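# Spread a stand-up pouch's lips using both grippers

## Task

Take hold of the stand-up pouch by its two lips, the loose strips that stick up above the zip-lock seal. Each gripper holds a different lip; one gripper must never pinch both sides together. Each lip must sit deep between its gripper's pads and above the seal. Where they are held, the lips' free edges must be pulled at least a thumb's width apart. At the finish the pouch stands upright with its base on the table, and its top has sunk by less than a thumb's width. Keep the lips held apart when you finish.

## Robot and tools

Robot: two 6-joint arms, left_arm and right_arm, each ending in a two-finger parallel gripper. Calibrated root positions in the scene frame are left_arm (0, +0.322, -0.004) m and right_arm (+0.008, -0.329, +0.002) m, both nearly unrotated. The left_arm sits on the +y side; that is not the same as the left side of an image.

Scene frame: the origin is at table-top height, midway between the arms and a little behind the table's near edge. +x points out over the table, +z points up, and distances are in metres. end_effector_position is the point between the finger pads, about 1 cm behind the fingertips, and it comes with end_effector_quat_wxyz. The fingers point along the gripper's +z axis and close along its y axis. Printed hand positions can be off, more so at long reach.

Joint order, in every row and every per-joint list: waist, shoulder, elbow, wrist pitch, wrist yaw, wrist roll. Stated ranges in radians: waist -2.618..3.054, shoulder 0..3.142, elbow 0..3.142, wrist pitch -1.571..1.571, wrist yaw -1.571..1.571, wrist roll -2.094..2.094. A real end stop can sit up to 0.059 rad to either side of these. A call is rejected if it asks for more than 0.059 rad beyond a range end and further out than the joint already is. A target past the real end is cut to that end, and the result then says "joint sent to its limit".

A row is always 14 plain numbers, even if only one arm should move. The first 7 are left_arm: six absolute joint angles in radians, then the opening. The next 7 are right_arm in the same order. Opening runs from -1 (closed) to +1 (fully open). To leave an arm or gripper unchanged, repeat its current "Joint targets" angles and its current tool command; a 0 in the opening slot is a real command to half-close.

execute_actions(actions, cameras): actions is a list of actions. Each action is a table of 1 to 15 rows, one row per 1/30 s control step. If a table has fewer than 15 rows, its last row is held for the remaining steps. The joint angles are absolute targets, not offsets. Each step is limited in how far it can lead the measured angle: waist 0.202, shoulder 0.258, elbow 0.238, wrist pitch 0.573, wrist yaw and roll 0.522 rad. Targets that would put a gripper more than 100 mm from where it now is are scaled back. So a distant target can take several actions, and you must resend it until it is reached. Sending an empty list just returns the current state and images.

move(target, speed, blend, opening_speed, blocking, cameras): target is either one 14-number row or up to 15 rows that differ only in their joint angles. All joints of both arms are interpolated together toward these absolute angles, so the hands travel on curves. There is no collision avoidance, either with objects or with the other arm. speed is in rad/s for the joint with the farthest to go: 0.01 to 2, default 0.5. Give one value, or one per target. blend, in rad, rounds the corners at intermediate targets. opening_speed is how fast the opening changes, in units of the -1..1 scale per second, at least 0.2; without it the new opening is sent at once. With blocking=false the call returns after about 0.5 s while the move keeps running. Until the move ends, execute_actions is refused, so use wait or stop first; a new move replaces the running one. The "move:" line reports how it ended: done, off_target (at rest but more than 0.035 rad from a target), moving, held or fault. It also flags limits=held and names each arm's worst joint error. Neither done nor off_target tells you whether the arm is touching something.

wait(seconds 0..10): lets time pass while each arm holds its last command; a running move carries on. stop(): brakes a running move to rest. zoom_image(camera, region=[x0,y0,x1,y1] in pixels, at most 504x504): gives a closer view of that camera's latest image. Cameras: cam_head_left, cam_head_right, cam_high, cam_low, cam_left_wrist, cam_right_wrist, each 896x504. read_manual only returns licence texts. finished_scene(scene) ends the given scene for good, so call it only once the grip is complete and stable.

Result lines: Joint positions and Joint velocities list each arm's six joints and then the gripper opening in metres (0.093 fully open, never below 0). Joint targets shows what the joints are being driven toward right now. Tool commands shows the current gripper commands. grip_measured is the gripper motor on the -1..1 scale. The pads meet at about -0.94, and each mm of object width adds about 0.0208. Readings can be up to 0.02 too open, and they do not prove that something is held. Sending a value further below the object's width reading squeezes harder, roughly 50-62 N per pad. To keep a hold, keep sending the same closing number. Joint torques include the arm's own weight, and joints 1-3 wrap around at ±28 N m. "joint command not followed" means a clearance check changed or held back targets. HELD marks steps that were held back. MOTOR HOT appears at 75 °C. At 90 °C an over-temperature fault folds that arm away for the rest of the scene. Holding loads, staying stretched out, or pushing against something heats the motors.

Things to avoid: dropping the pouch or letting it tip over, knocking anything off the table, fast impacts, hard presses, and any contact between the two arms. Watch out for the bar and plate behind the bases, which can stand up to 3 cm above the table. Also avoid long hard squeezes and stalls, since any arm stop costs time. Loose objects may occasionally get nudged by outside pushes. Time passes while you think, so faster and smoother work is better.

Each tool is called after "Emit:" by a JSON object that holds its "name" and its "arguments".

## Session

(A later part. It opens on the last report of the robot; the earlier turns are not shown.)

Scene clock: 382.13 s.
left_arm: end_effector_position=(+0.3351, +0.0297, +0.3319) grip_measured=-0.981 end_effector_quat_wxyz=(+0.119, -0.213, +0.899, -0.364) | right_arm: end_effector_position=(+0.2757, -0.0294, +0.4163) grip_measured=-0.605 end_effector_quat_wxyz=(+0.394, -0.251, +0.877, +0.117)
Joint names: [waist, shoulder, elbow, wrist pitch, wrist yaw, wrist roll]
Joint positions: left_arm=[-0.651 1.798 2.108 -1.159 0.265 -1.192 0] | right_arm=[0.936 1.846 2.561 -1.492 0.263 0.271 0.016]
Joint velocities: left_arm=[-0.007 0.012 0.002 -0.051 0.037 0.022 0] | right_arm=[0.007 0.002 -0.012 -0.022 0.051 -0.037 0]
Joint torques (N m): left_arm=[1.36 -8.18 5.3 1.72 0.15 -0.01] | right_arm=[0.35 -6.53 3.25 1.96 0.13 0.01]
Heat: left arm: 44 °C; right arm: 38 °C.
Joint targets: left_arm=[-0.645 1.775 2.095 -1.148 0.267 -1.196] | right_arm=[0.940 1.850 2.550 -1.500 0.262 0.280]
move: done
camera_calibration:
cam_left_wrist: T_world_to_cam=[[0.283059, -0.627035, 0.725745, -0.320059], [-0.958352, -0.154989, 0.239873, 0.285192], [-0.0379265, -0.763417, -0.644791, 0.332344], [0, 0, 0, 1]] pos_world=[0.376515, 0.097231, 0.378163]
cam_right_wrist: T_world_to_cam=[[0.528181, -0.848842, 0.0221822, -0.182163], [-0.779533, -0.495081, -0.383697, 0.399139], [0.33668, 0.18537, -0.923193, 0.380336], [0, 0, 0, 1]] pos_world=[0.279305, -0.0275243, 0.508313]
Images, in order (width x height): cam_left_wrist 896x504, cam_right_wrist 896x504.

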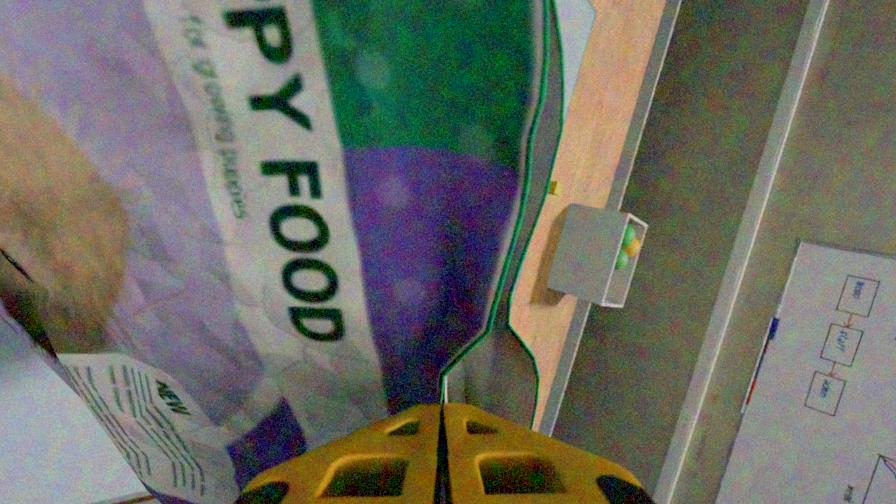

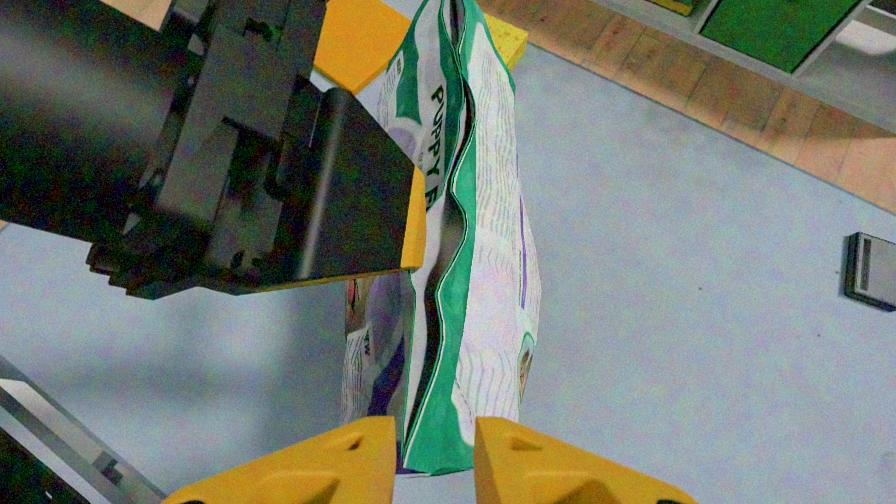

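Emit:
{"name": "move", "arguments": {"target": [-0.645,1.775,2.095,-1.148,0.267,-1.196,-1,0.856,1.858,2.279,-1.248,0.222,0.235,-0.607], "speed": 0.25, "cameras": ["cam_left_wrist","cam_right_wrist","cam_head_right"]}}

Emit:
{"name": "zoom_image", "arguments": {"camera": "cam_right_wrist", "region": [320, 230, 600, 504]}}

Scene clock: 406.80 s.
left_arm: end_effector_position=(+0.3350, +0.0295, +0.3318) grip_measured=-0.981 end_effector_quat_wxyz=(+0.118, -0.213, +0.899, -0.364) | right_arm: end_effector_position=(+0.3232, -0.0127, +0.3631) grip_measured=-0.605 end_effector_quat_wxyz=(+0.376, -0.240, +0.889, +0.102)
Joint names: [waist, shoulder, elbow, wrist pitch, wrist yaw, wrist roll]
Joint positions: left_arm=[-0.651 1.798 2.108 -1.159 0.266 -1.192 0] | right_arm=[0.862 1.848 2.291 -1.258 0.227 0.245 0.016]
Joint velocities: left_arm=[0.002 0.002 -0.002 -0.081 -0.007 0.022 0] | right_arm=[0.002 0.002 0.007 -0.037 -0.007 -0.022 0]
Joint torques (N m): left_arm=[1.09 -8.17 5.31 1.72 0.12 0.01] | right_arm=[-0.46 -7.1 4.36 2.08 0.07 -0.18]
Heat: left arm: 45 °C; right arm: 38 °C.
Joint targets: left_arm=[-0.645 1.775 2.095 -1.148 0.267 -1.196] | right_arm=[0.856 1.858 2.279 -1.248 0.222 0.235]
move: done
camera_calibration:
cam_left_wrist: T_world_to_cam=[[0.283147, -0.626919, 0.72581, -0.320074], [-0.958282, -0.15413, 0.240707, 0.284729], [-0.0390345, -0.763686, -0.644407, 0.33243], [0, 0, 0, 1]] pos_world=[0.376455, 0.097097, 0.377997]
cam_right_wrist: T_world_to_cam=[[0.501983, -0.86439, 0.0290445, -0.186152], [-0.807487, -0.480438, -0.342264, 0.418224], [0.309803, 0.148357, -0.939155, 0.326135], [0, 0, 0, 1]] pos_world=[0.330118, -0.0083617, 0.45484]
Images, in order (width x height): cam_head_right 896x504, cam_left_wrist 896x504, cam_right_wrist 896x504.

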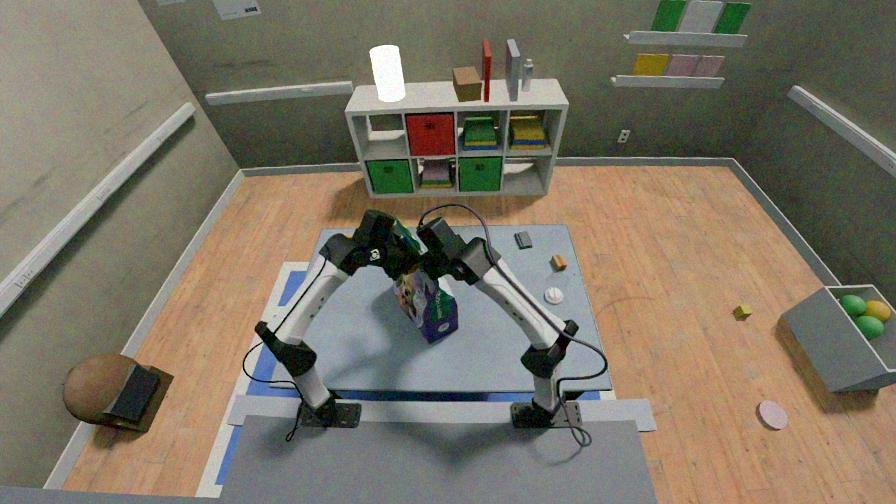

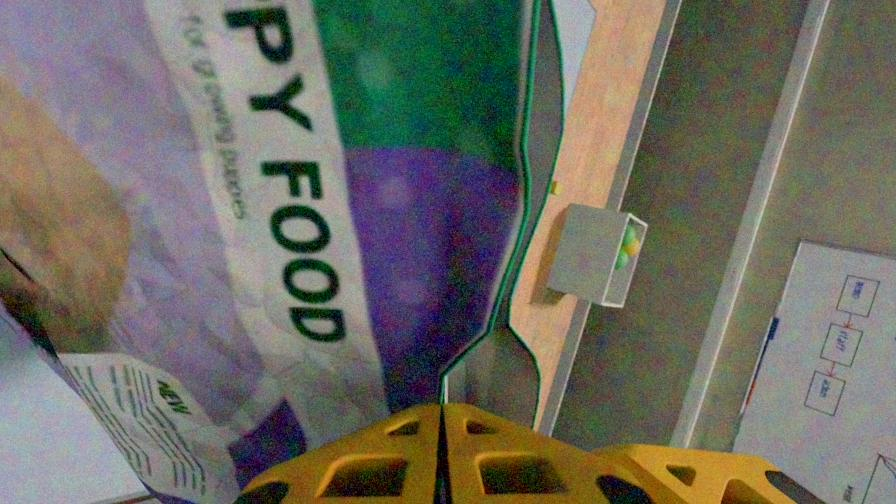

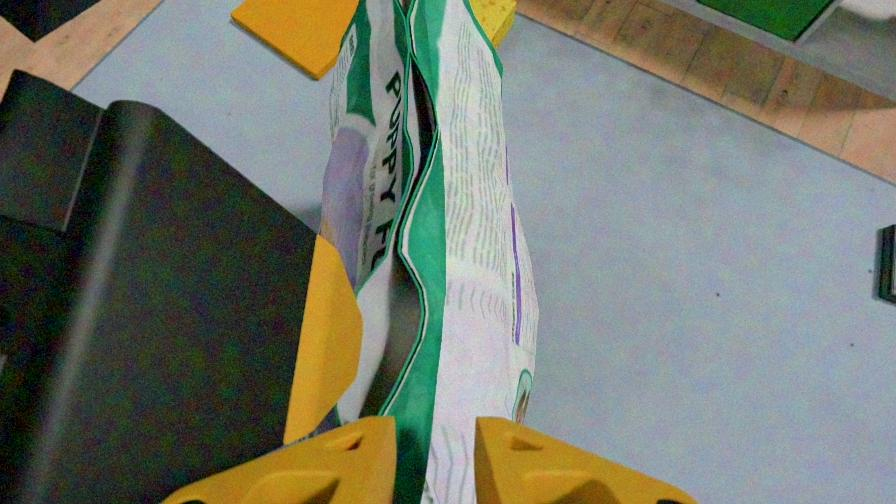

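Scaled by 1.800 from the camera's 896x504 image, which has a finer 1280x720 frame.

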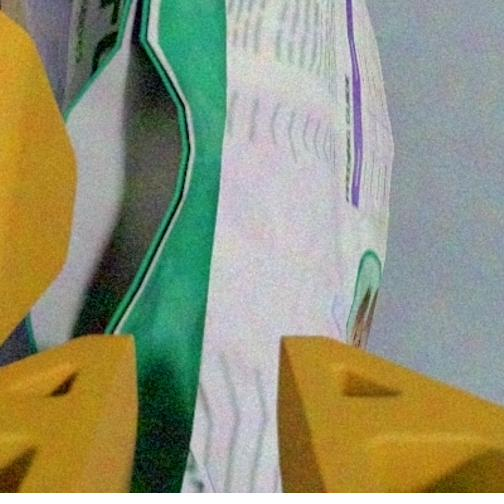

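Emit:
{"name": "move", "arguments": {"target": [-0.645,1.775,2.095,-1.148,0.267,-1.196,-1,0.838,1.882,2.220,-1.173,0.209,0.225,-0.607], "speed": 0.12, "cameras": ["cam_left_wrist","cam_right_wrist"]}}

Emit:
{"name": "zoom_image", "arguments": {"camera": "cam_right_wrist", "region": [320, 230, 600, 504]}}

Scene clock: 415.47 s.
left_arm: end_effector_position=(+0.3360, +0.0344, +0.3264) grip_measured=-0.981 end_effector_quat_wxyz=(+0.116, -0.220, +0.901, -0.355) | right_arm: end_effector_position=(+0.3318, -0.0080, +0.3545) grip_measured=-0.605 end_effector_quat_wxyz=(+0.377, -0.242, +0.888, +0.108)
Joint names: [waist, shoulder, elbow, wrist pitch, wrist yaw, wrist roll]
Joint positions: left_arm=[-0.644 1.798 2.1 -1.172 0.258 -1.193 0] | right_arm=[0.847 1.848 2.242 -1.2 0.208 0.233 0.016]
Joint velocities: left_arm=[-0.012 -0.012 -0.017 0.022 -0.081 0.066 0] | right_arm=[-0.007 -0.022 -0.002 0.007 -0.051 -0.051 0]
Joint torques (N m): left_arm=[0.66 -8.12 6.01 1.82 0.21 0.05] | right_arm=[-0.9 -5.26 3.84 2.3 0.12 -0.22]
Heat: left arm: 45 °C; right arm: 39 °C.
Joint targets: left_arm=[-0.645 1.775 2.095 -1.148 0.267 -1.196] | right_arm=[0.838 1.882 2.220 -1.173 0.209 0.225]
move: done
camera_calibration:
cam_left_wrist: T_world_to_cam=[[0.302353, -0.634655, 0.711193, -0.314797], [-0.952421, -0.171064, 0.252253, 0.282655], [-0.0384345, -0.753625, -0.65618, 0.336017], [0, 0, 0, 1]] pos_world=[0.377301, 0.101795, 0.373068]
cam_right_wrist: T_world_to_cam=[[0.508516, -0.860783, 0.0215268, -0.185638], [-0.803854, -0.483548, -0.346411, 0.424772], [0.308594, 0.158851, -0.937836, 0.314753], [0, 0, 0, 1]] pos_world=[0.338724, -0.00439549, 0.446329]
Images, in order (width x height): cam_left_wrist 896x504, cam_right_wrist 896x504.

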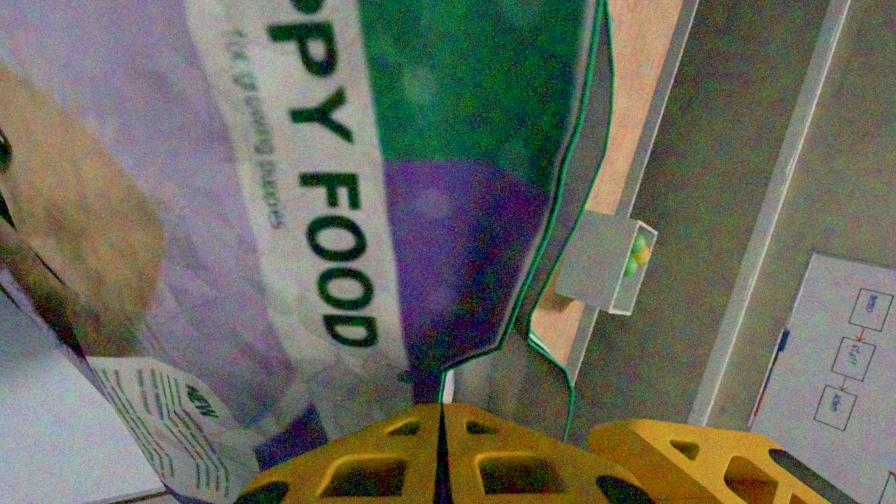

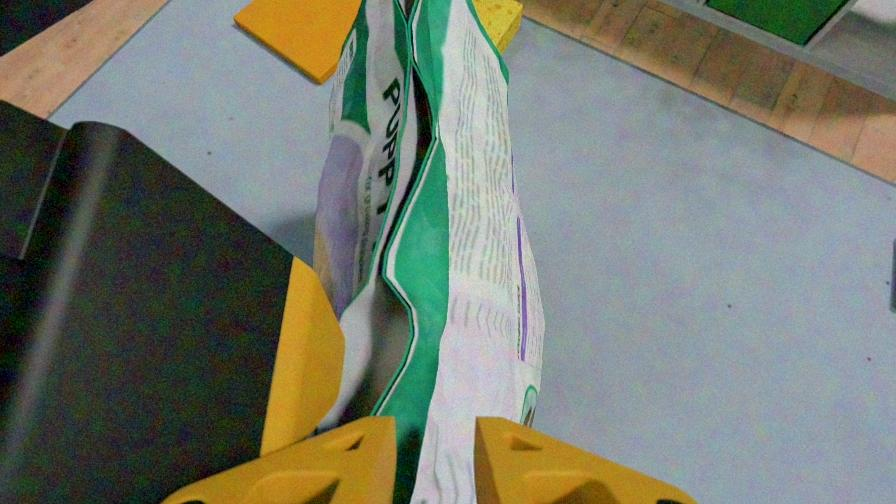

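Scaled by 1.800 from the camera's 896x504 image, which has a finer 1280x720 frame.

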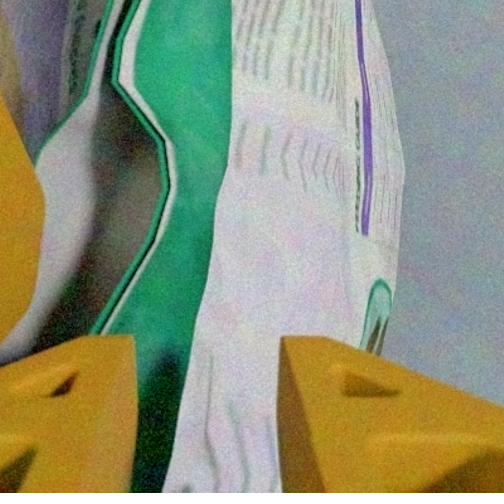

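Emit:
{"name": "move", "arguments": {"target": [-0.645,1.775,2.095,-1.148,0.267,-1.196,-1,0.846,1.907,2.217,-1.155,0.209,0.225,-0.607], "speed": 0.1, "cameras": ["cam_left_wrist","cam_right_wrist"]}}

Emit:
{"name": "zoom_image", "arguments": {"camera": "cam_right_wrist", "region": [320, 230, 600, 504]}}

Scene clock: 421.60 s.
left_arm: end_effector_position=(+0.3372, +0.0398, +0.3234) grip_measured=-0.981 end_effector_quat_wxyz=(+0.118, -0.229, +0.903, -0.345) | right_arm: end_effector_position=(+0.3344, -0.0033, +0.3504) grip_measured=-0.605 end_effector_quat_wxyz=(+0.375, -0.244, +0.888, +0.110)
Joint names: [waist, shoulder, elbow, wrist pitch, wrist yaw, wrist roll]
Joint positions: left_arm=[-0.638 1.798 2.1 -1.188 0.242 -1.196 0] | right_arm=[0.847 1.861 2.241 -1.189 0.2 0.232 0.016]
Joint velocities: left_arm=[-0.002 0.012 0.002 -0.022 0.022 0.007 0] | right_arm=[0.012 0.002 -0.032 -0.095 0.007 -0.022 0.001]
Joint torques (N m): left_arm=[0.12 -7.92 6.08 1.93 0.42 0.03] | right_arm=[-0.29 -4.62 3.48 2.4 0.22 -0.16]
Heat: left arm: 46 °C; right arm: 39 °C.
Joint targets: left_arm=[-0.645 1.775 2.095 -1.148 0.267 -1.196] | right_arm=[0.846 1.907 2.217 -1.155 0.209 0.225]
move: off_target (left_arm, right_arm); left_arm: the wrist pitch is farthest, 0.040 rad from its target; right_arm: the shoulder is farthest, 0.046 rad from its target
camera_calibration:
cam_left_wrist: T_world_to_cam=[[0.318906, -0.641951, 0.697279, -0.310419], [-0.947312, -0.192609, 0.255934, 0.283388], [-0.0299949, -0.74216, -0.669552, 0.339121], [0, 0, 0, 1]] pos_world=[0.377624, 0.106991, 0.370979]
cam_right_wrist: T_world_to_cam=[[0.514109, -0.857535, 0.0180601, -0.183453], [-0.802398, -0.48828, -0.343132, 0.425994], [0.303066, 0.161916, -0.939114, 0.311673], [0, 0, 0, 1]] pos_world=[0.341674, 0.000222428, 0.442181]
Images, in order (width x height): cam_left_wrist 896x504, cam_right_wrist 896x504.

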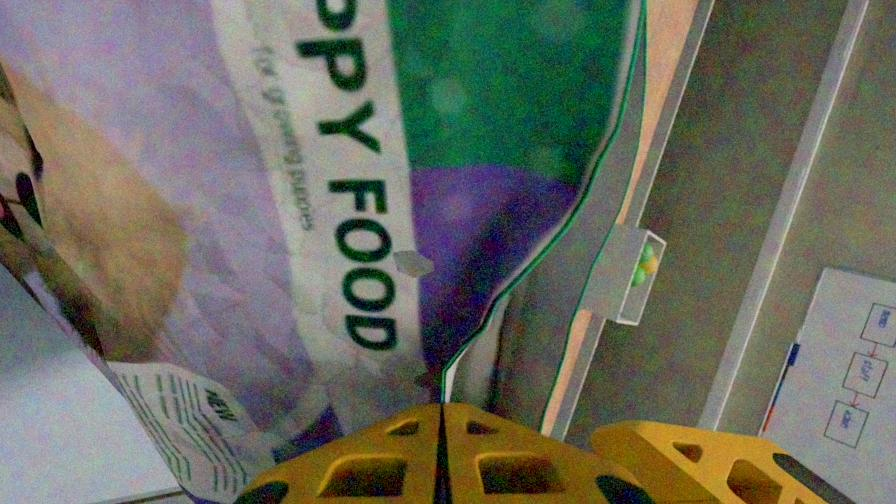

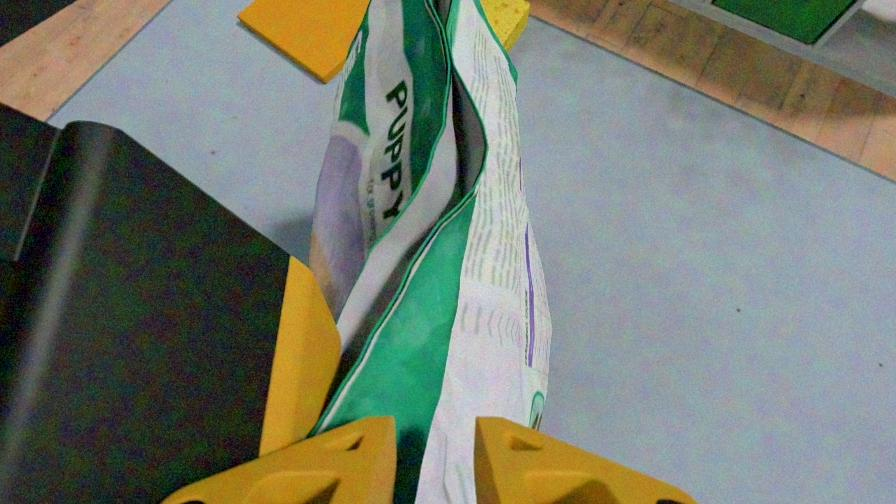

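Scaled by 1.800 from the camera's 896x504 image, which has a finer 1280x720 frame.

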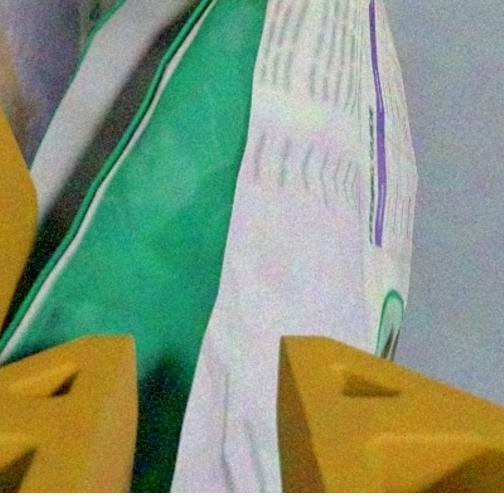

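Emit:
{"name": "move", "arguments": {"target": [-0.640,1.775,2.095,-1.165,0.255,-1.196,-1,0.856,1.845,2.35,-1.29,0.222,0.235,-0.607], "speed": 0.2, "cameras": ["cam_left_wrist","cam_right_wrist"]}}

Scene clock: 428.97 s.
left_arm: end_effector_position=(+0.3371, +0.0367, +0.3258) grip_measured=-0.981 end_effector_quat_wxyz=(+0.115, -0.225, +0.901, -0.354) | right_arm: end_effector_position=(+0.3249, -0.0147, +0.3670) grip_measured=-0.605 end_effector_quat_wxyz=(+0.376, -0.244, +0.888, +0.103)
Joint names: [waist, shoulder, elbow, wrist pitch, wrist yaw, wrist roll]
Joint positions: left_arm=[-0.638 1.798 2.1 -1.176 0.26 -1.196 0] | right_arm=[0.852 1.861 2.33 -1.281 0.216 0.231 0.016]
Joint velocities: left_arm=[0.002 -0.002 -0.007 -0.007 0.081 -0.007 0] | right_arm=[0.002 0.002 -0.007 0.051 -0.007 0.007 0]
Joint torques (N m): left_arm=[0.51 -8.12 6.01 1.68 0.07 0.06] | right_arm=[0.39 -9.32 6.87 1.89 0.21 -0.07]
Heat: left arm: 46 °C; right arm: 40 °C.
Joint targets: left_arm=[-0.640 1.775 2.095 -1.165 0.255 -1.196] | right_arm=[0.856 1.845 2.350 -1.290 0.222 0.235]
move: done
camera_calibration:
cam_left_wrist: T_world_to_cam=[[0.310951, -0.632407, 0.709486, -0.315706], [-0.949705, -0.177679, 0.257857, 0.28165], [-0.03701, -0.753984, -0.65585, 0.336801], [0, 0, 0, 1]] pos_world=[0.378118, 0.104331, 0.372255]
cam_right_wrist: T_world_to_cam=[[0.508344, -0.860614, 0.0305104, -0.191392], [-0.803768, -0.486887, -0.341904, 0.418607], [0.309102, 0.149281, -0.93924, 0.329883], [0, 0, 0, 1]] pos_world=[0.331788, -0.0101458, 0.458802]
Images, in order (width x height): cam_left_wrist 896x504, cam_right_wrist 896x504.

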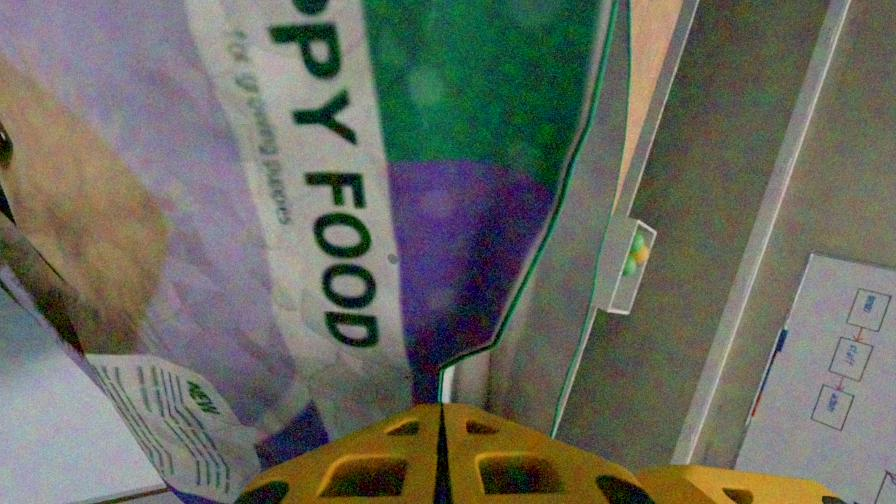

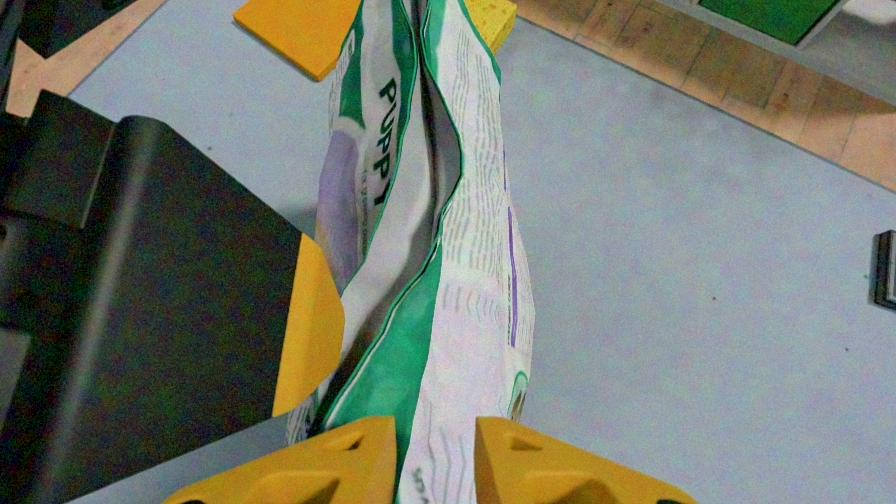

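Emit:
{"name": "move", "arguments": {"target": [-0.640,1.775,2.095,-1.165,0.255,-1.196,-1,0.94,1.85,2.55,-1.5,0.262,0.28,-0.607], "speed": 0.4, "cameras": []}}

Emit:
{"name": "move", "arguments": {"target": [-0.690,1.888,2.240,-1.195,0.250,-1.196,-1,0.94,1.85,2.55,-1.5,0.262,0.28,-0.607], "speed": 0.12, "cameras": ["cam_left_wrist","cam_right_wrist"]}}

Emit:
{"name": "zoom_image", "arguments": {"camera": "cam_right_wrist", "region": [320, 160, 560, 350]}}

Scene clock: 445.97 s.
left_arm: end_effector_position=(+0.3369, +0.0365, +0.3259) grip_measured=-0.981 end_effector_quat_wxyz=(+0.114, -0.224, +0.901, -0.354) | right_arm: end_effector_position=(+0.2779, -0.0239, +0.4019) grip_measured=-0.605 end_effector_quat_wxyz=(+0.377, -0.258, +0.883, +0.108)
Joint names: [waist, shoulder, elbow, wrist pitch, wrist yaw, wrist roll]
Joint positions: left_arm=[-0.638 1.798 2.1 -1.176 0.262 -1.196 0] | right_arm=[0.937 1.861 2.533 -1.491 0.255 0.27 0.016]
Joint velocities: left_arm=[-0.002 -0.022 -0.002 0.066 -0.007 -0.022 0] | right_arm=[-0.017 -0.007 0.002 -0.095 -0.022 -0.007 0]
Joint torques (N m): left_arm=[0.61 -8.18 6.08 1.66 0.06 0.11] | right_arm=[0.21 -7.9 5.7 1.9 0.19 0.03]
Heat: left arm: 47 °C; right arm: 41 °C.
Joint targets: left_arm=[-0.640 1.775 2.095 -1.165 0.255 -1.196] | right_arm=[0.940 1.850 2.550 -1.500 0.262 0.280]
move: done
No camera images: "cameras" was empty.

Scene clock: 447.47 s.
left_arm: end_effector_position=(+0.3430, +0.0145, +0.3383) grip_measured=-0.981 end_effector_quat_wxyz=(+0.129, -0.206, +0.898, -0.367) | right_arm: end_effector_position=(+0.2779, -0.0240, +0.4018) grip_measured=-0.605 end_effector_quat_wxyz=(+0.376, -0.258, +0.883, +0.108)
Joint names: [waist, shoulder, elbow, wrist pitch, wrist yaw, wrist roll]
Joint positions: left_arm=[-0.676 1.868 2.217 -1.178 0.241 -1.196 0] | right_arm=[0.937 1.861 2.533 -1.492 0.256 0.27 0.016]
Joint velocities: left_arm=[0.017 0.002 -0.007 -0.007 0.081 0.007 0] | right_arm=[-0.007 -0.002 -0.012 0.022 -0.051 0.007 0.001]
Joint torques (N m): left_arm=[-0.54 -5.23 8.34 1.51 0.21 0.06] | right_arm=[0.31 -8.01 5.74 1.9 0.21 0.06]
Heat: left arm: 47 °C; right arm: 41 °C.
Joint targets: left_arm=[-0.690 1.888 2.240 -1.195 0.250 -1.196] | right_arm=[0.940 1.850 2.550 -1.500 0.262 0.280]
move: done
camera_calibration:
cam_left_wrist: T_world_to_cam=[[0.262498, -0.628973, 0.73177, -0.331352], [-0.964579, -0.15052, 0.216636, 0.298857], [-0.0261123, -0.762717, -0.646205, 0.321612], [0, 0, 0, 1]] pos_world=[0.383649, 0.0818714, 0.385558]
cam_right_wrist: T_world_to_cam=[[0.534151, -0.844739, 0.0331483, -0.18447], [-0.787026, -0.511208, -0.345335, 0.384245], [0.308663, 0.158372, -0.937894, 0.378224], [0, 0, 0, 1]] pos_world=[0.284202, -0.0193001, 0.493542]
Images, in order (width x height): cam_left_wrist 896x504, cam_right_wrist 896x504.

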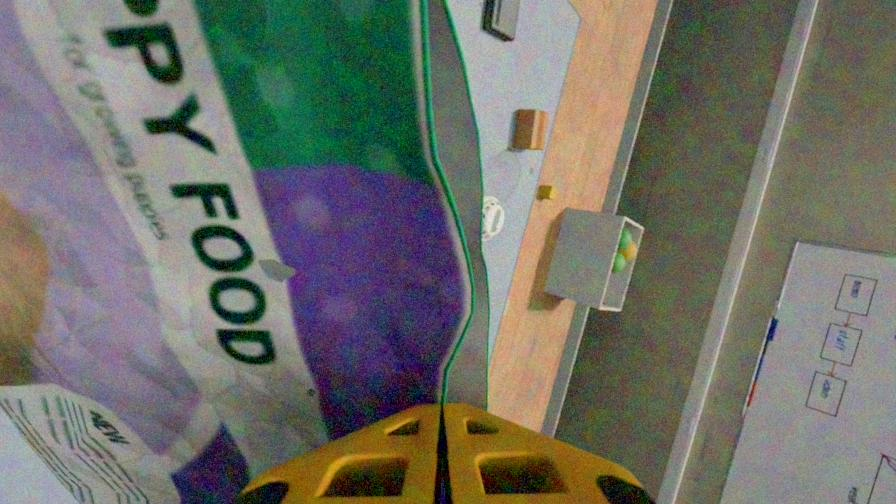

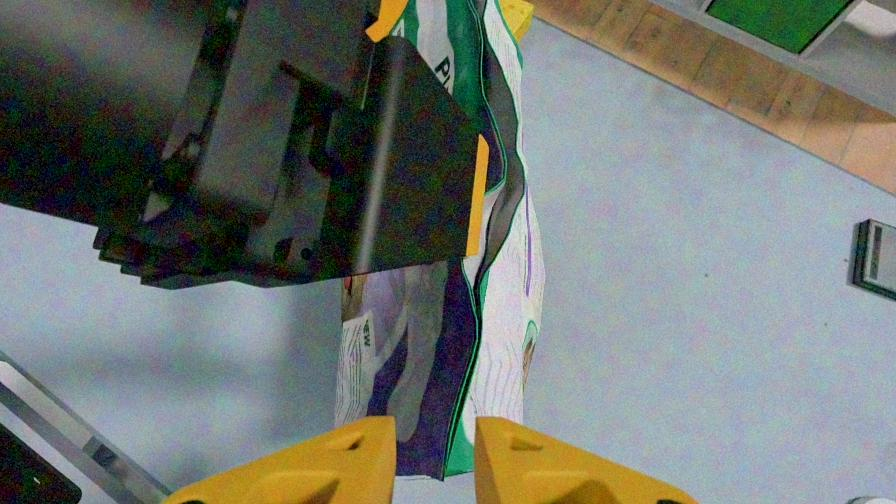

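Scaled by 2.100 from the camera's 896x504 image, which has a finer 1280x720 frame.

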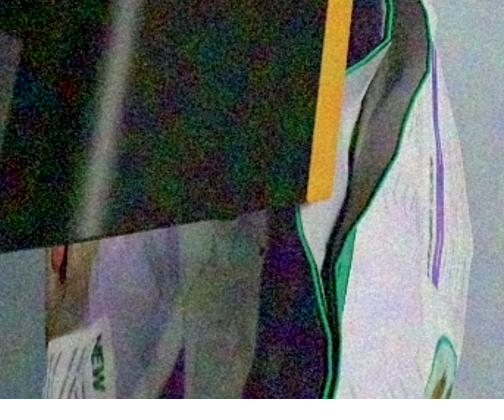

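Emit:
{"name": "move", "arguments": {"target": [-0.705,1.910,2.275,-1.208,0.240,-1.196,-1,0.94,1.85,2.55,-1.5,0.262,0.28,-0.607], "speed": 0.12, "cameras": ["cam_right_wrist"]}}

Emit:
{"name": "move", "arguments": {"target": [-0.660,1.815,2.150,-1.165,0.260,-1.196,-1,0.94,1.85,2.55,-1.5,0.262,0.28,-0.607], "speed": 0.12, "cameras": ["cam_right_wrist","cam_left_wrist"]}}

Emit:
{"name": "zoom_image", "arguments": {"camera": "cam_right_wrist", "region": [320, 160, 560, 350]}}

Scene clock: 451.53 s.
left_arm: end_effector_position=(+0.3441, +0.0098, +0.3380) grip_measured=-0.981 end_effector_quat_wxyz=(+0.133, -0.204, +0.900, -0.362) | right_arm: end_effector_position=(+0.2779, -0.0241, +0.4017) grip_measured=-0.605 end_effector_quat_wxyz=(+0.376, -0.258, +0.883, +0.108)
Joint names: [waist, shoulder, elbow, wrist pitch, wrist yaw, wrist roll]
Joint positions: left_arm=[-0.689 1.891 2.251 -1.192 0.224 -1.196 0] | right_arm=[0.937 1.861 2.533 -1.492 0.256 0.27 0.016]
Joint velocities: left_arm=[0.017 -0.002 0.007 -0.007 0.007 -0.022 0] | right_arm=[0.002 -0.007 -0.012 -0.037 -0.007 -0.037 0]
Joint torques (N m): left_arm=[-0.72 -5.38 8.49 1.45 0.3 0.1] | right_arm=[0.18 -7.9 5.61 1.88 0.21 0.03]
Heat: left arm: 47 °C; right arm: 42 °C.
Joint targets: left_arm=[-0.705 1.910 2.275 -1.208 0.240 -1.196] | right_arm=[0.940 1.850 2.550 -1.500 0.262 0.280]
move: done
camera_calibration:
cam_right_wrist: T_world_to_cam=[[0.534154, -0.844732, 0.0332868, -0.184549], [-0.787107, -0.51131, -0.345, 0.384052], [0.308452, 0.158082, -0.938012, 0.378284], [0, 0, 0, 1]] pos_world=[0.284185, -0.0193249, 0.493476]
Images, in order (width x height): cam_right_wrist 896x504.

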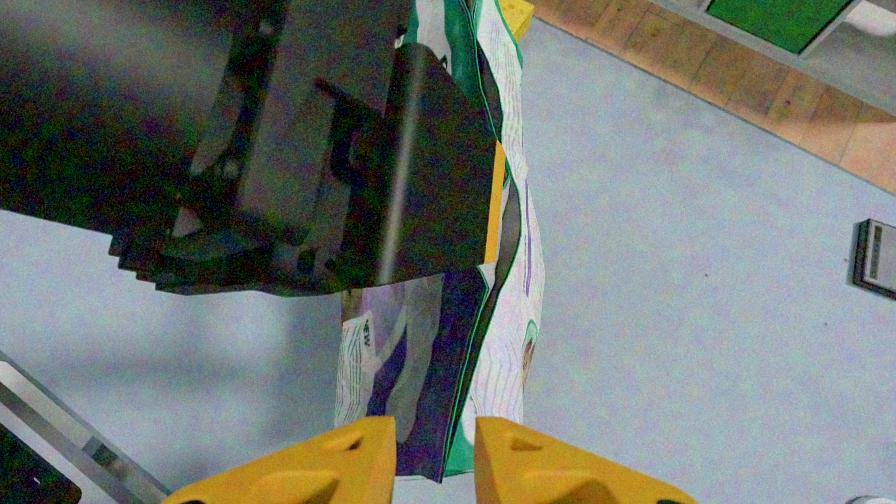

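Scene clock: 452.87 s.
left_arm: end_effector_position=(+0.3403, +0.0195, +0.3366) grip_measured=-0.981 end_effector_quat_wxyz=(+0.124, -0.208, +0.897, -0.370) | right_arm: end_effector_position=(+0.2778, -0.0242, +0.4016) grip_measured=-0.605 end_effector_quat_wxyz=(+0.376, -0.258, +0.883, +0.108)
Joint names: [waist, shoulder, elbow, wrist pitch, wrist yaw, wrist roll]
Joint positions: left_arm=[-0.666 1.837 2.166 -1.159 0.257 -1.196 0] | right_arm=[0.937 1.861 2.533 -1.493 0.256 0.27 0.016]
Joint velocities: left_arm=[0.007 0.007 -0.002 0.007 0.022 0.051 0] | right_arm=[0.002 0.017 0.012 -0.051 -0.066 -0.037 0.001]
Joint torques (N m): left_arm=[1.17 -8.24 4.98 1.56 0.15 0.07] | right_arm=[0.14 -8.05 5.76 1.88 0.22 0.05]
Heat: left arm: 47 °C; right arm: 42 °C.
Joint targets: left_arm=[-0.660 1.815 2.150 -1.165 0.260 -1.196] | right_arm=[0.940 1.850 2.550 -1.500 0.262 0.280]
move: done
camera_calibration:
cam_left_wrist: T_world_to_cam=[[0.267649, -0.622244, 0.735647, -0.329543], [-0.963001, -0.147791, 0.225359, 0.293782], [-0.0315064, -0.768746, -0.638777, 0.323686], [0, 0, 0, 1]] pos_world=[0.381313, 0.0871947, 0.382984]
cam_right_wrist: T_world_to_cam=[[0.534157, -0.844724, 0.0334254, -0.184628], [-0.787188, -0.511412, -0.344665, 0.383859], [0.308241, 0.157793, -0.938131, 0.378345], [0, 0, 0, 1]] pos_world=[0.284167, -0.0193497, 0.49341]
Images, in order (width x height): cam_left_wrist 896x504, cam_right_wrist 896x504.

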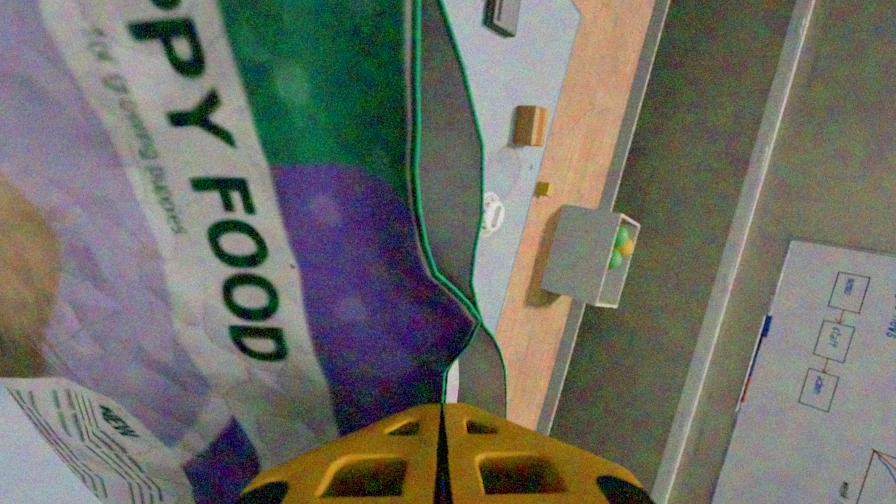

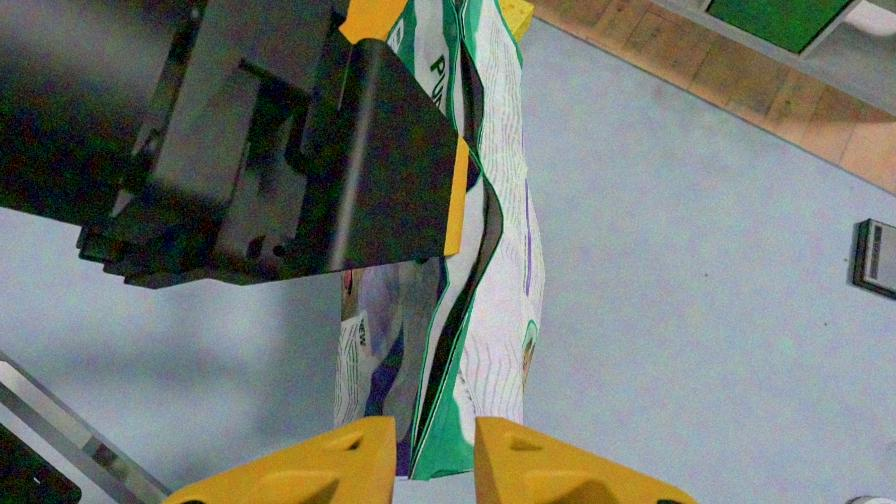

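Scaled by 2.100 from the camera's 896x504 image, which has a finer 1280x720 frame.

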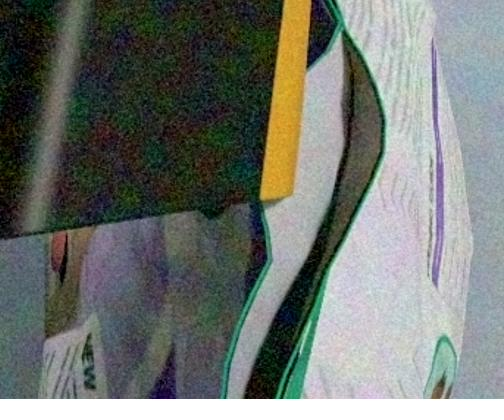

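Emit:
{"name": "move", "arguments": {"target": [-0.648,1.790,2.120,-1.150,0.265,-1.196,-1,0.94,1.85,2.55,-1.5,0.262,0.28,-0.607], "speed": 0.1, "cameras": ["cam_right_wrist","cam_left_wrist"]}}

Emit:
{"name": "zoom_image", "arguments": {"camera": "cam_right_wrist", "region": [320, 160, 560, 350]}}

Scene clock: 460.67 s.
left_arm: end_effector_position=(+0.3387, +0.0255, +0.3368) grip_measured=-0.981 end_effector_quat_wxyz=(+0.124, -0.211, +0.896, -0.372) | right_arm: end_effector_position=(+0.2778, -0.0242, +0.4016) grip_measured=-0.605 end_effector_quat_wxyz=(+0.376, -0.258, +0.883, +0.108)
Joint names: [waist, shoulder, elbow, wrist pitch, wrist yaw, wrist roll]
Joint positions: left_arm=[-0.654 1.812 2.134 -1.151 0.265 -1.196 0] | right_arm=[0.937 1.861 2.533 -1.493 0.256 0.27 0.016]
Joint velocities: left_arm=[-0.017 -0.017 0.007 -0.051 0.007 0.066 0] | right_arm=[-0.007 -0.017 -0.017 0.007 0.037 -0.007 -0.001]
Joint torques (N m): left_arm=[1.18 -8.23 5.19 1.63 0.12 0.08] | right_arm=[0.21 -7.87 5.67 1.92 0.21 0.04]
Heat: left arm: 47 °C; right arm: 42 °C.
Joint targets: left_arm=[-0.648 1.790 2.120 -1.150 0.265 -1.196] | right_arm=[0.940 1.850 2.550 -1.500 0.262 0.280]
move: done
camera_calibration:
cam_left_wrist: T_world_to_cam=[[0.27378, -0.616933, 0.737861, -0.328402], [-0.961352, -0.152328, 0.229343, 0.291347], [-0.0290921, -0.772133, -0.634794, 0.326333], [0, 0, 0, 1]] pos_world=[0.37949, 0.0937509, 0.382652]
cam_right_wrist: T_world_to_cam=[[0.534157, -0.844724, 0.0334254, -0.184628], [-0.787188, -0.511412, -0.344665, 0.383859], [0.308241, 0.157793, -0.938131, 0.378345], [0, 0, 0, 1]] pos_world=[0.284167, -0.0193497, 0.49341]
Images, in order (width x height): cam_left_wrist 896x504, cam_right_wrist 896x504.

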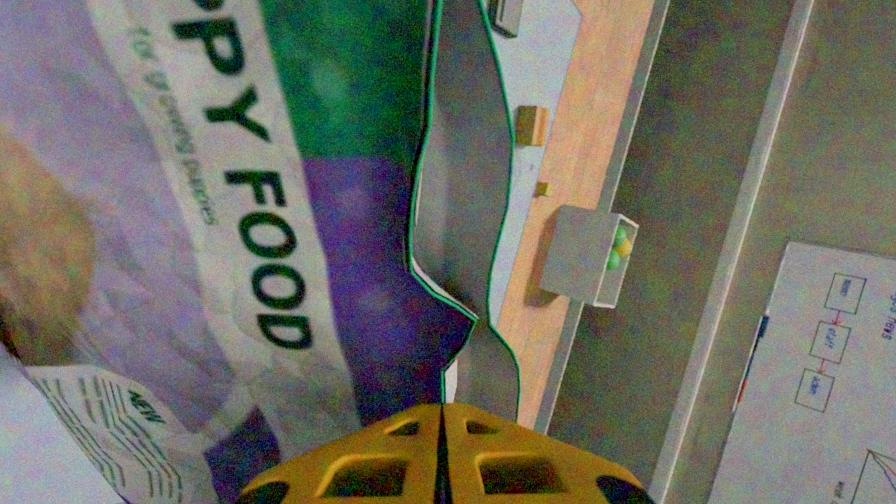

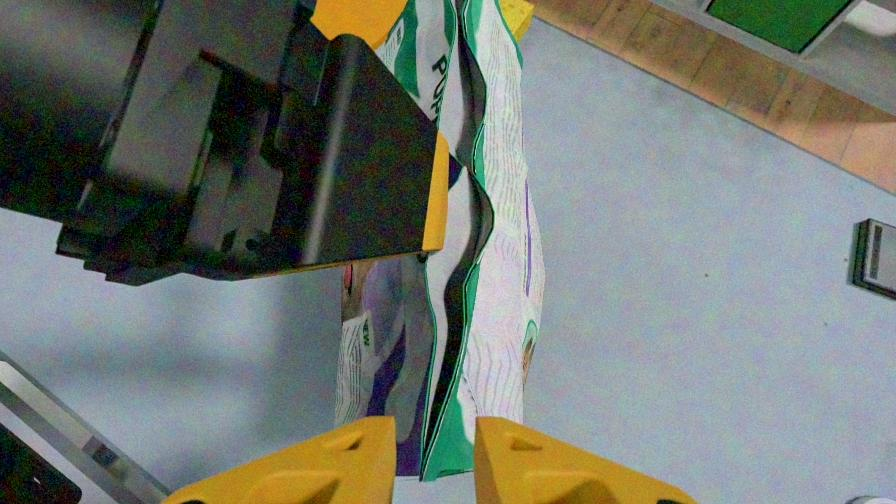

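Scaled by 2.100 from the camera's 896x504 image, which has a finer 1280x720 frame.

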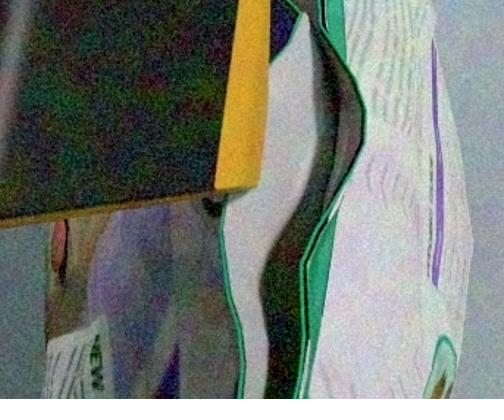

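Emit:
{"name": "move", "arguments": {"target": [-0.648,1.790,2.120,-1.150,0.265,-1.196,-1,0.868,1.770,2.173,-1.222,0.230,0.240,-0.65], "speed": 0.25, "cameras": ["cam_right_wrist","cam_left_wrist"]}}

Emit:
{"name": "zoom_image", "arguments": {"camera": "cam_right_wrist", "region": [320, 230, 600, 504]}}

Scene clock: 476.47 s.
left_arm: end_effector_position=(+0.3387, +0.0256, +0.3365) grip_measured=-0.981 end_effector_quat_wxyz=(+0.123, -0.212, +0.896, -0.371) | right_arm: end_effector_position=(+0.3127, -0.0177, +0.3541) grip_measured=-0.648 end_effector_quat_wxyz=(+0.369, -0.245, +0.891, +0.097)
Joint names: [waist, shoulder, elbow, wrist pitch, wrist yaw, wrist roll]
Joint positions: left_arm=[-0.654 1.812 2.133 -1.151 0.265 -1.196 0] | right_arm=[0.875 1.79 2.187 -1.233 0.234 0.25 0.014]
Joint velocities: left_arm=[-0.022 0.002 -0.027 -0.007 -0.022 -0.022 0] | right_arm=[0.007 -0.007 -0.007 0.022 0.051 0.022 -0.001]
Joint torques (N m): left_arm=[1.18 -8.08 5.27 1.64 0.12 0.07] | right_arm=[-0.53 -9.29 4.34 2.05 0.06 -0.26]
Heat: left arm: 47 °C; right arm: 43 °C.
Joint targets: left_arm=[-0.648 1.790 2.120 -1.150 0.265 -1.196] | right_arm=[0.868 1.770 2.173 -1.222 0.230 0.240]
move: done
camera_calibration:
cam_left_wrist: T_world_to_cam=[[0.274228, -0.617268, 0.737414, -0.328172], [-0.961212, -0.152421, 0.229866, 0.291171], [-0.0294913, -0.771847, -0.635124, 0.326399], [0, 0, 0, 1]] pos_world=[0.379497, 0.0937409, 0.382372]
cam_right_wrist: T_world_to_cam=[[0.506423, -0.861451, 0.0379263, -0.189457], [-0.808883, -0.489838, -0.325217, 0.39848], [0.298736, 0.134019, -0.944879, 0.326953], [0, 0, 0, 1]] pos_world=[0.320596, -0.0118349, 0.445708]
Images, in order (width x height): cam_left_wrist 896x504, cam_right_wrist 896x504.

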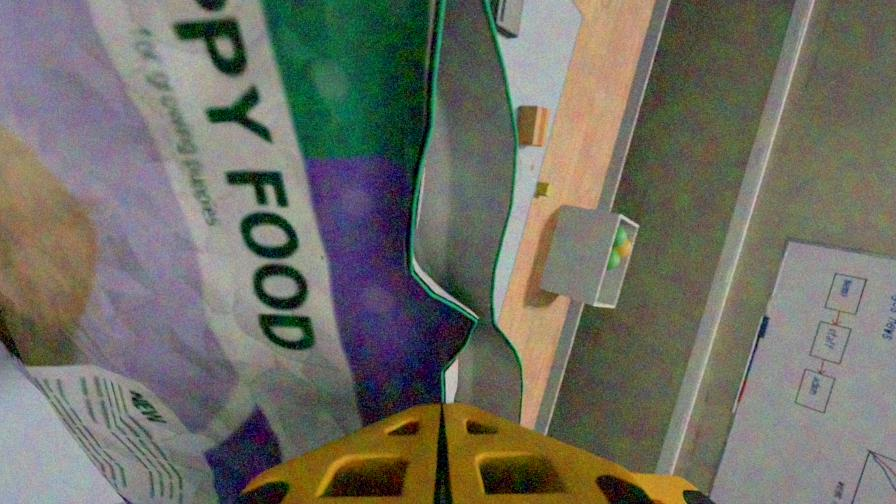

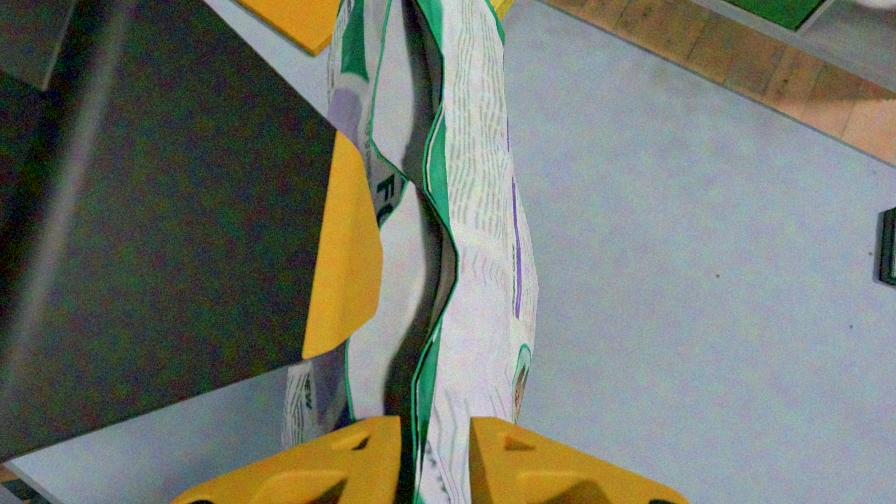

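Scaled by 1.800 from the camera's 896x504 image, which has a finer 1280x720 frame.

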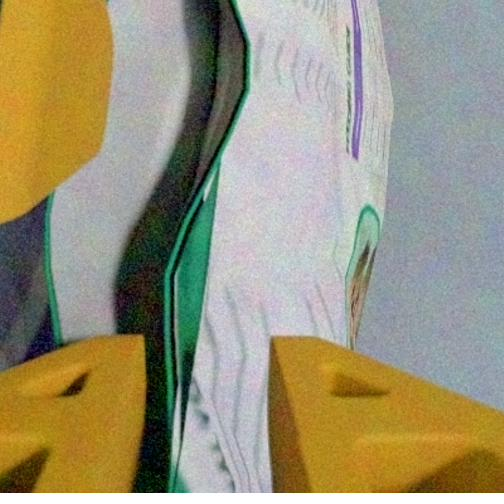

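Emit:
{"name": "move", "arguments": {"target": [-0.648,1.790,2.120,-1.150,0.265,-1.196,-1,0.856,1.812,2.118,-1.148,0.221,0.237,-0.65], "speed": 0.12, "cameras": ["cam_right_wrist"]}}

Emit:
{"name": "zoom_image", "arguments": {"camera": "cam_right_wrist", "region": [320, 230, 600, 504]}}

Scene clock: 481.63 s.
left_arm: end_effector_position=(+0.3387, +0.0256, +0.3365) grip_measured=-0.981 end_effector_quat_wxyz=(+0.123, -0.212, +0.896, -0.371) | right_arm: end_effector_position=(+0.3240, -0.0100, +0.3440) grip_measured=-0.648 end_effector_quat_wxyz=(+0.374, -0.241, +0.890, +0.103)
Joint names: [waist, shoulder, elbow, wrist pitch, wrist yaw, wrist roll]
Joint positions: left_arm=[-0.654 1.812 2.133 -1.151 0.265 -1.196 0] | right_arm=[0.864 1.796 2.133 -1.155 0.224 0.247 0.014]
Joint velocities: left_arm=[-0.007 -0.002 -0.012 0.007 0.022 0.007 0] | right_arm=[-0.022 -0.017 0.002 0.007 -0.11 0.007 0]
Joint torques (N m): left_arm=[1.18 -8.23 5.29 1.65 0.13 0.08] | right_arm=[-0.7 -6.61 4.42 2.06 0.07 -0.21]
Heat: left arm: 47 °C; right arm: 43 °C.
Joint targets: left_arm=[-0.648 1.790 2.120 -1.150 0.265 -1.196] | right_arm=[0.856 1.812 2.118 -1.148 0.221 0.237]
move: done
camera_calibration:
cam_right_wrist: T_world_to_cam=[[0.504043, -0.863252, 0.0271529, -0.183654], [-0.807965, -0.482404, -0.338348, 0.412432], [0.305178, 0.148603, -0.940629, 0.309583], [0, 0, 0, 1]] pos_world=[0.331322, -0.00558549, 0.435736]
Images, in order (width x height): cam_right_wrist 896x504.

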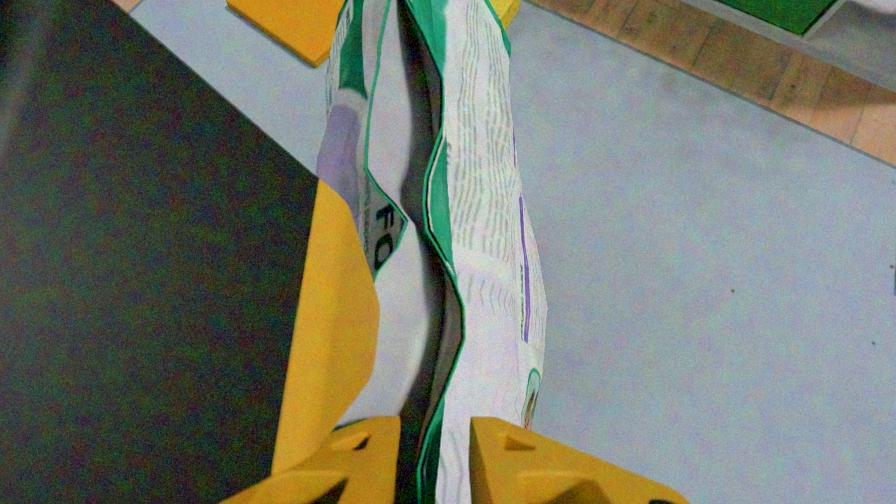

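Scaled by 1.800 from the camera's 896x504 image, which has a finer 1280x720 frame.

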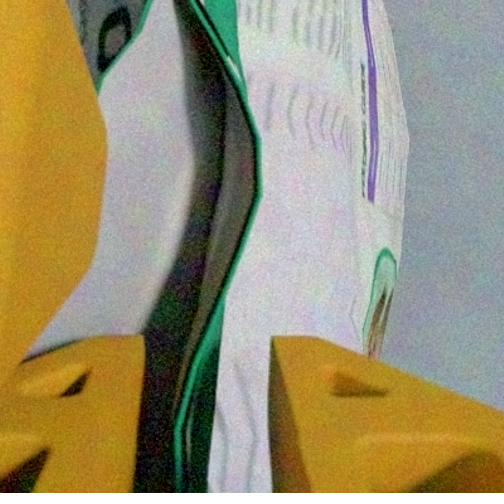

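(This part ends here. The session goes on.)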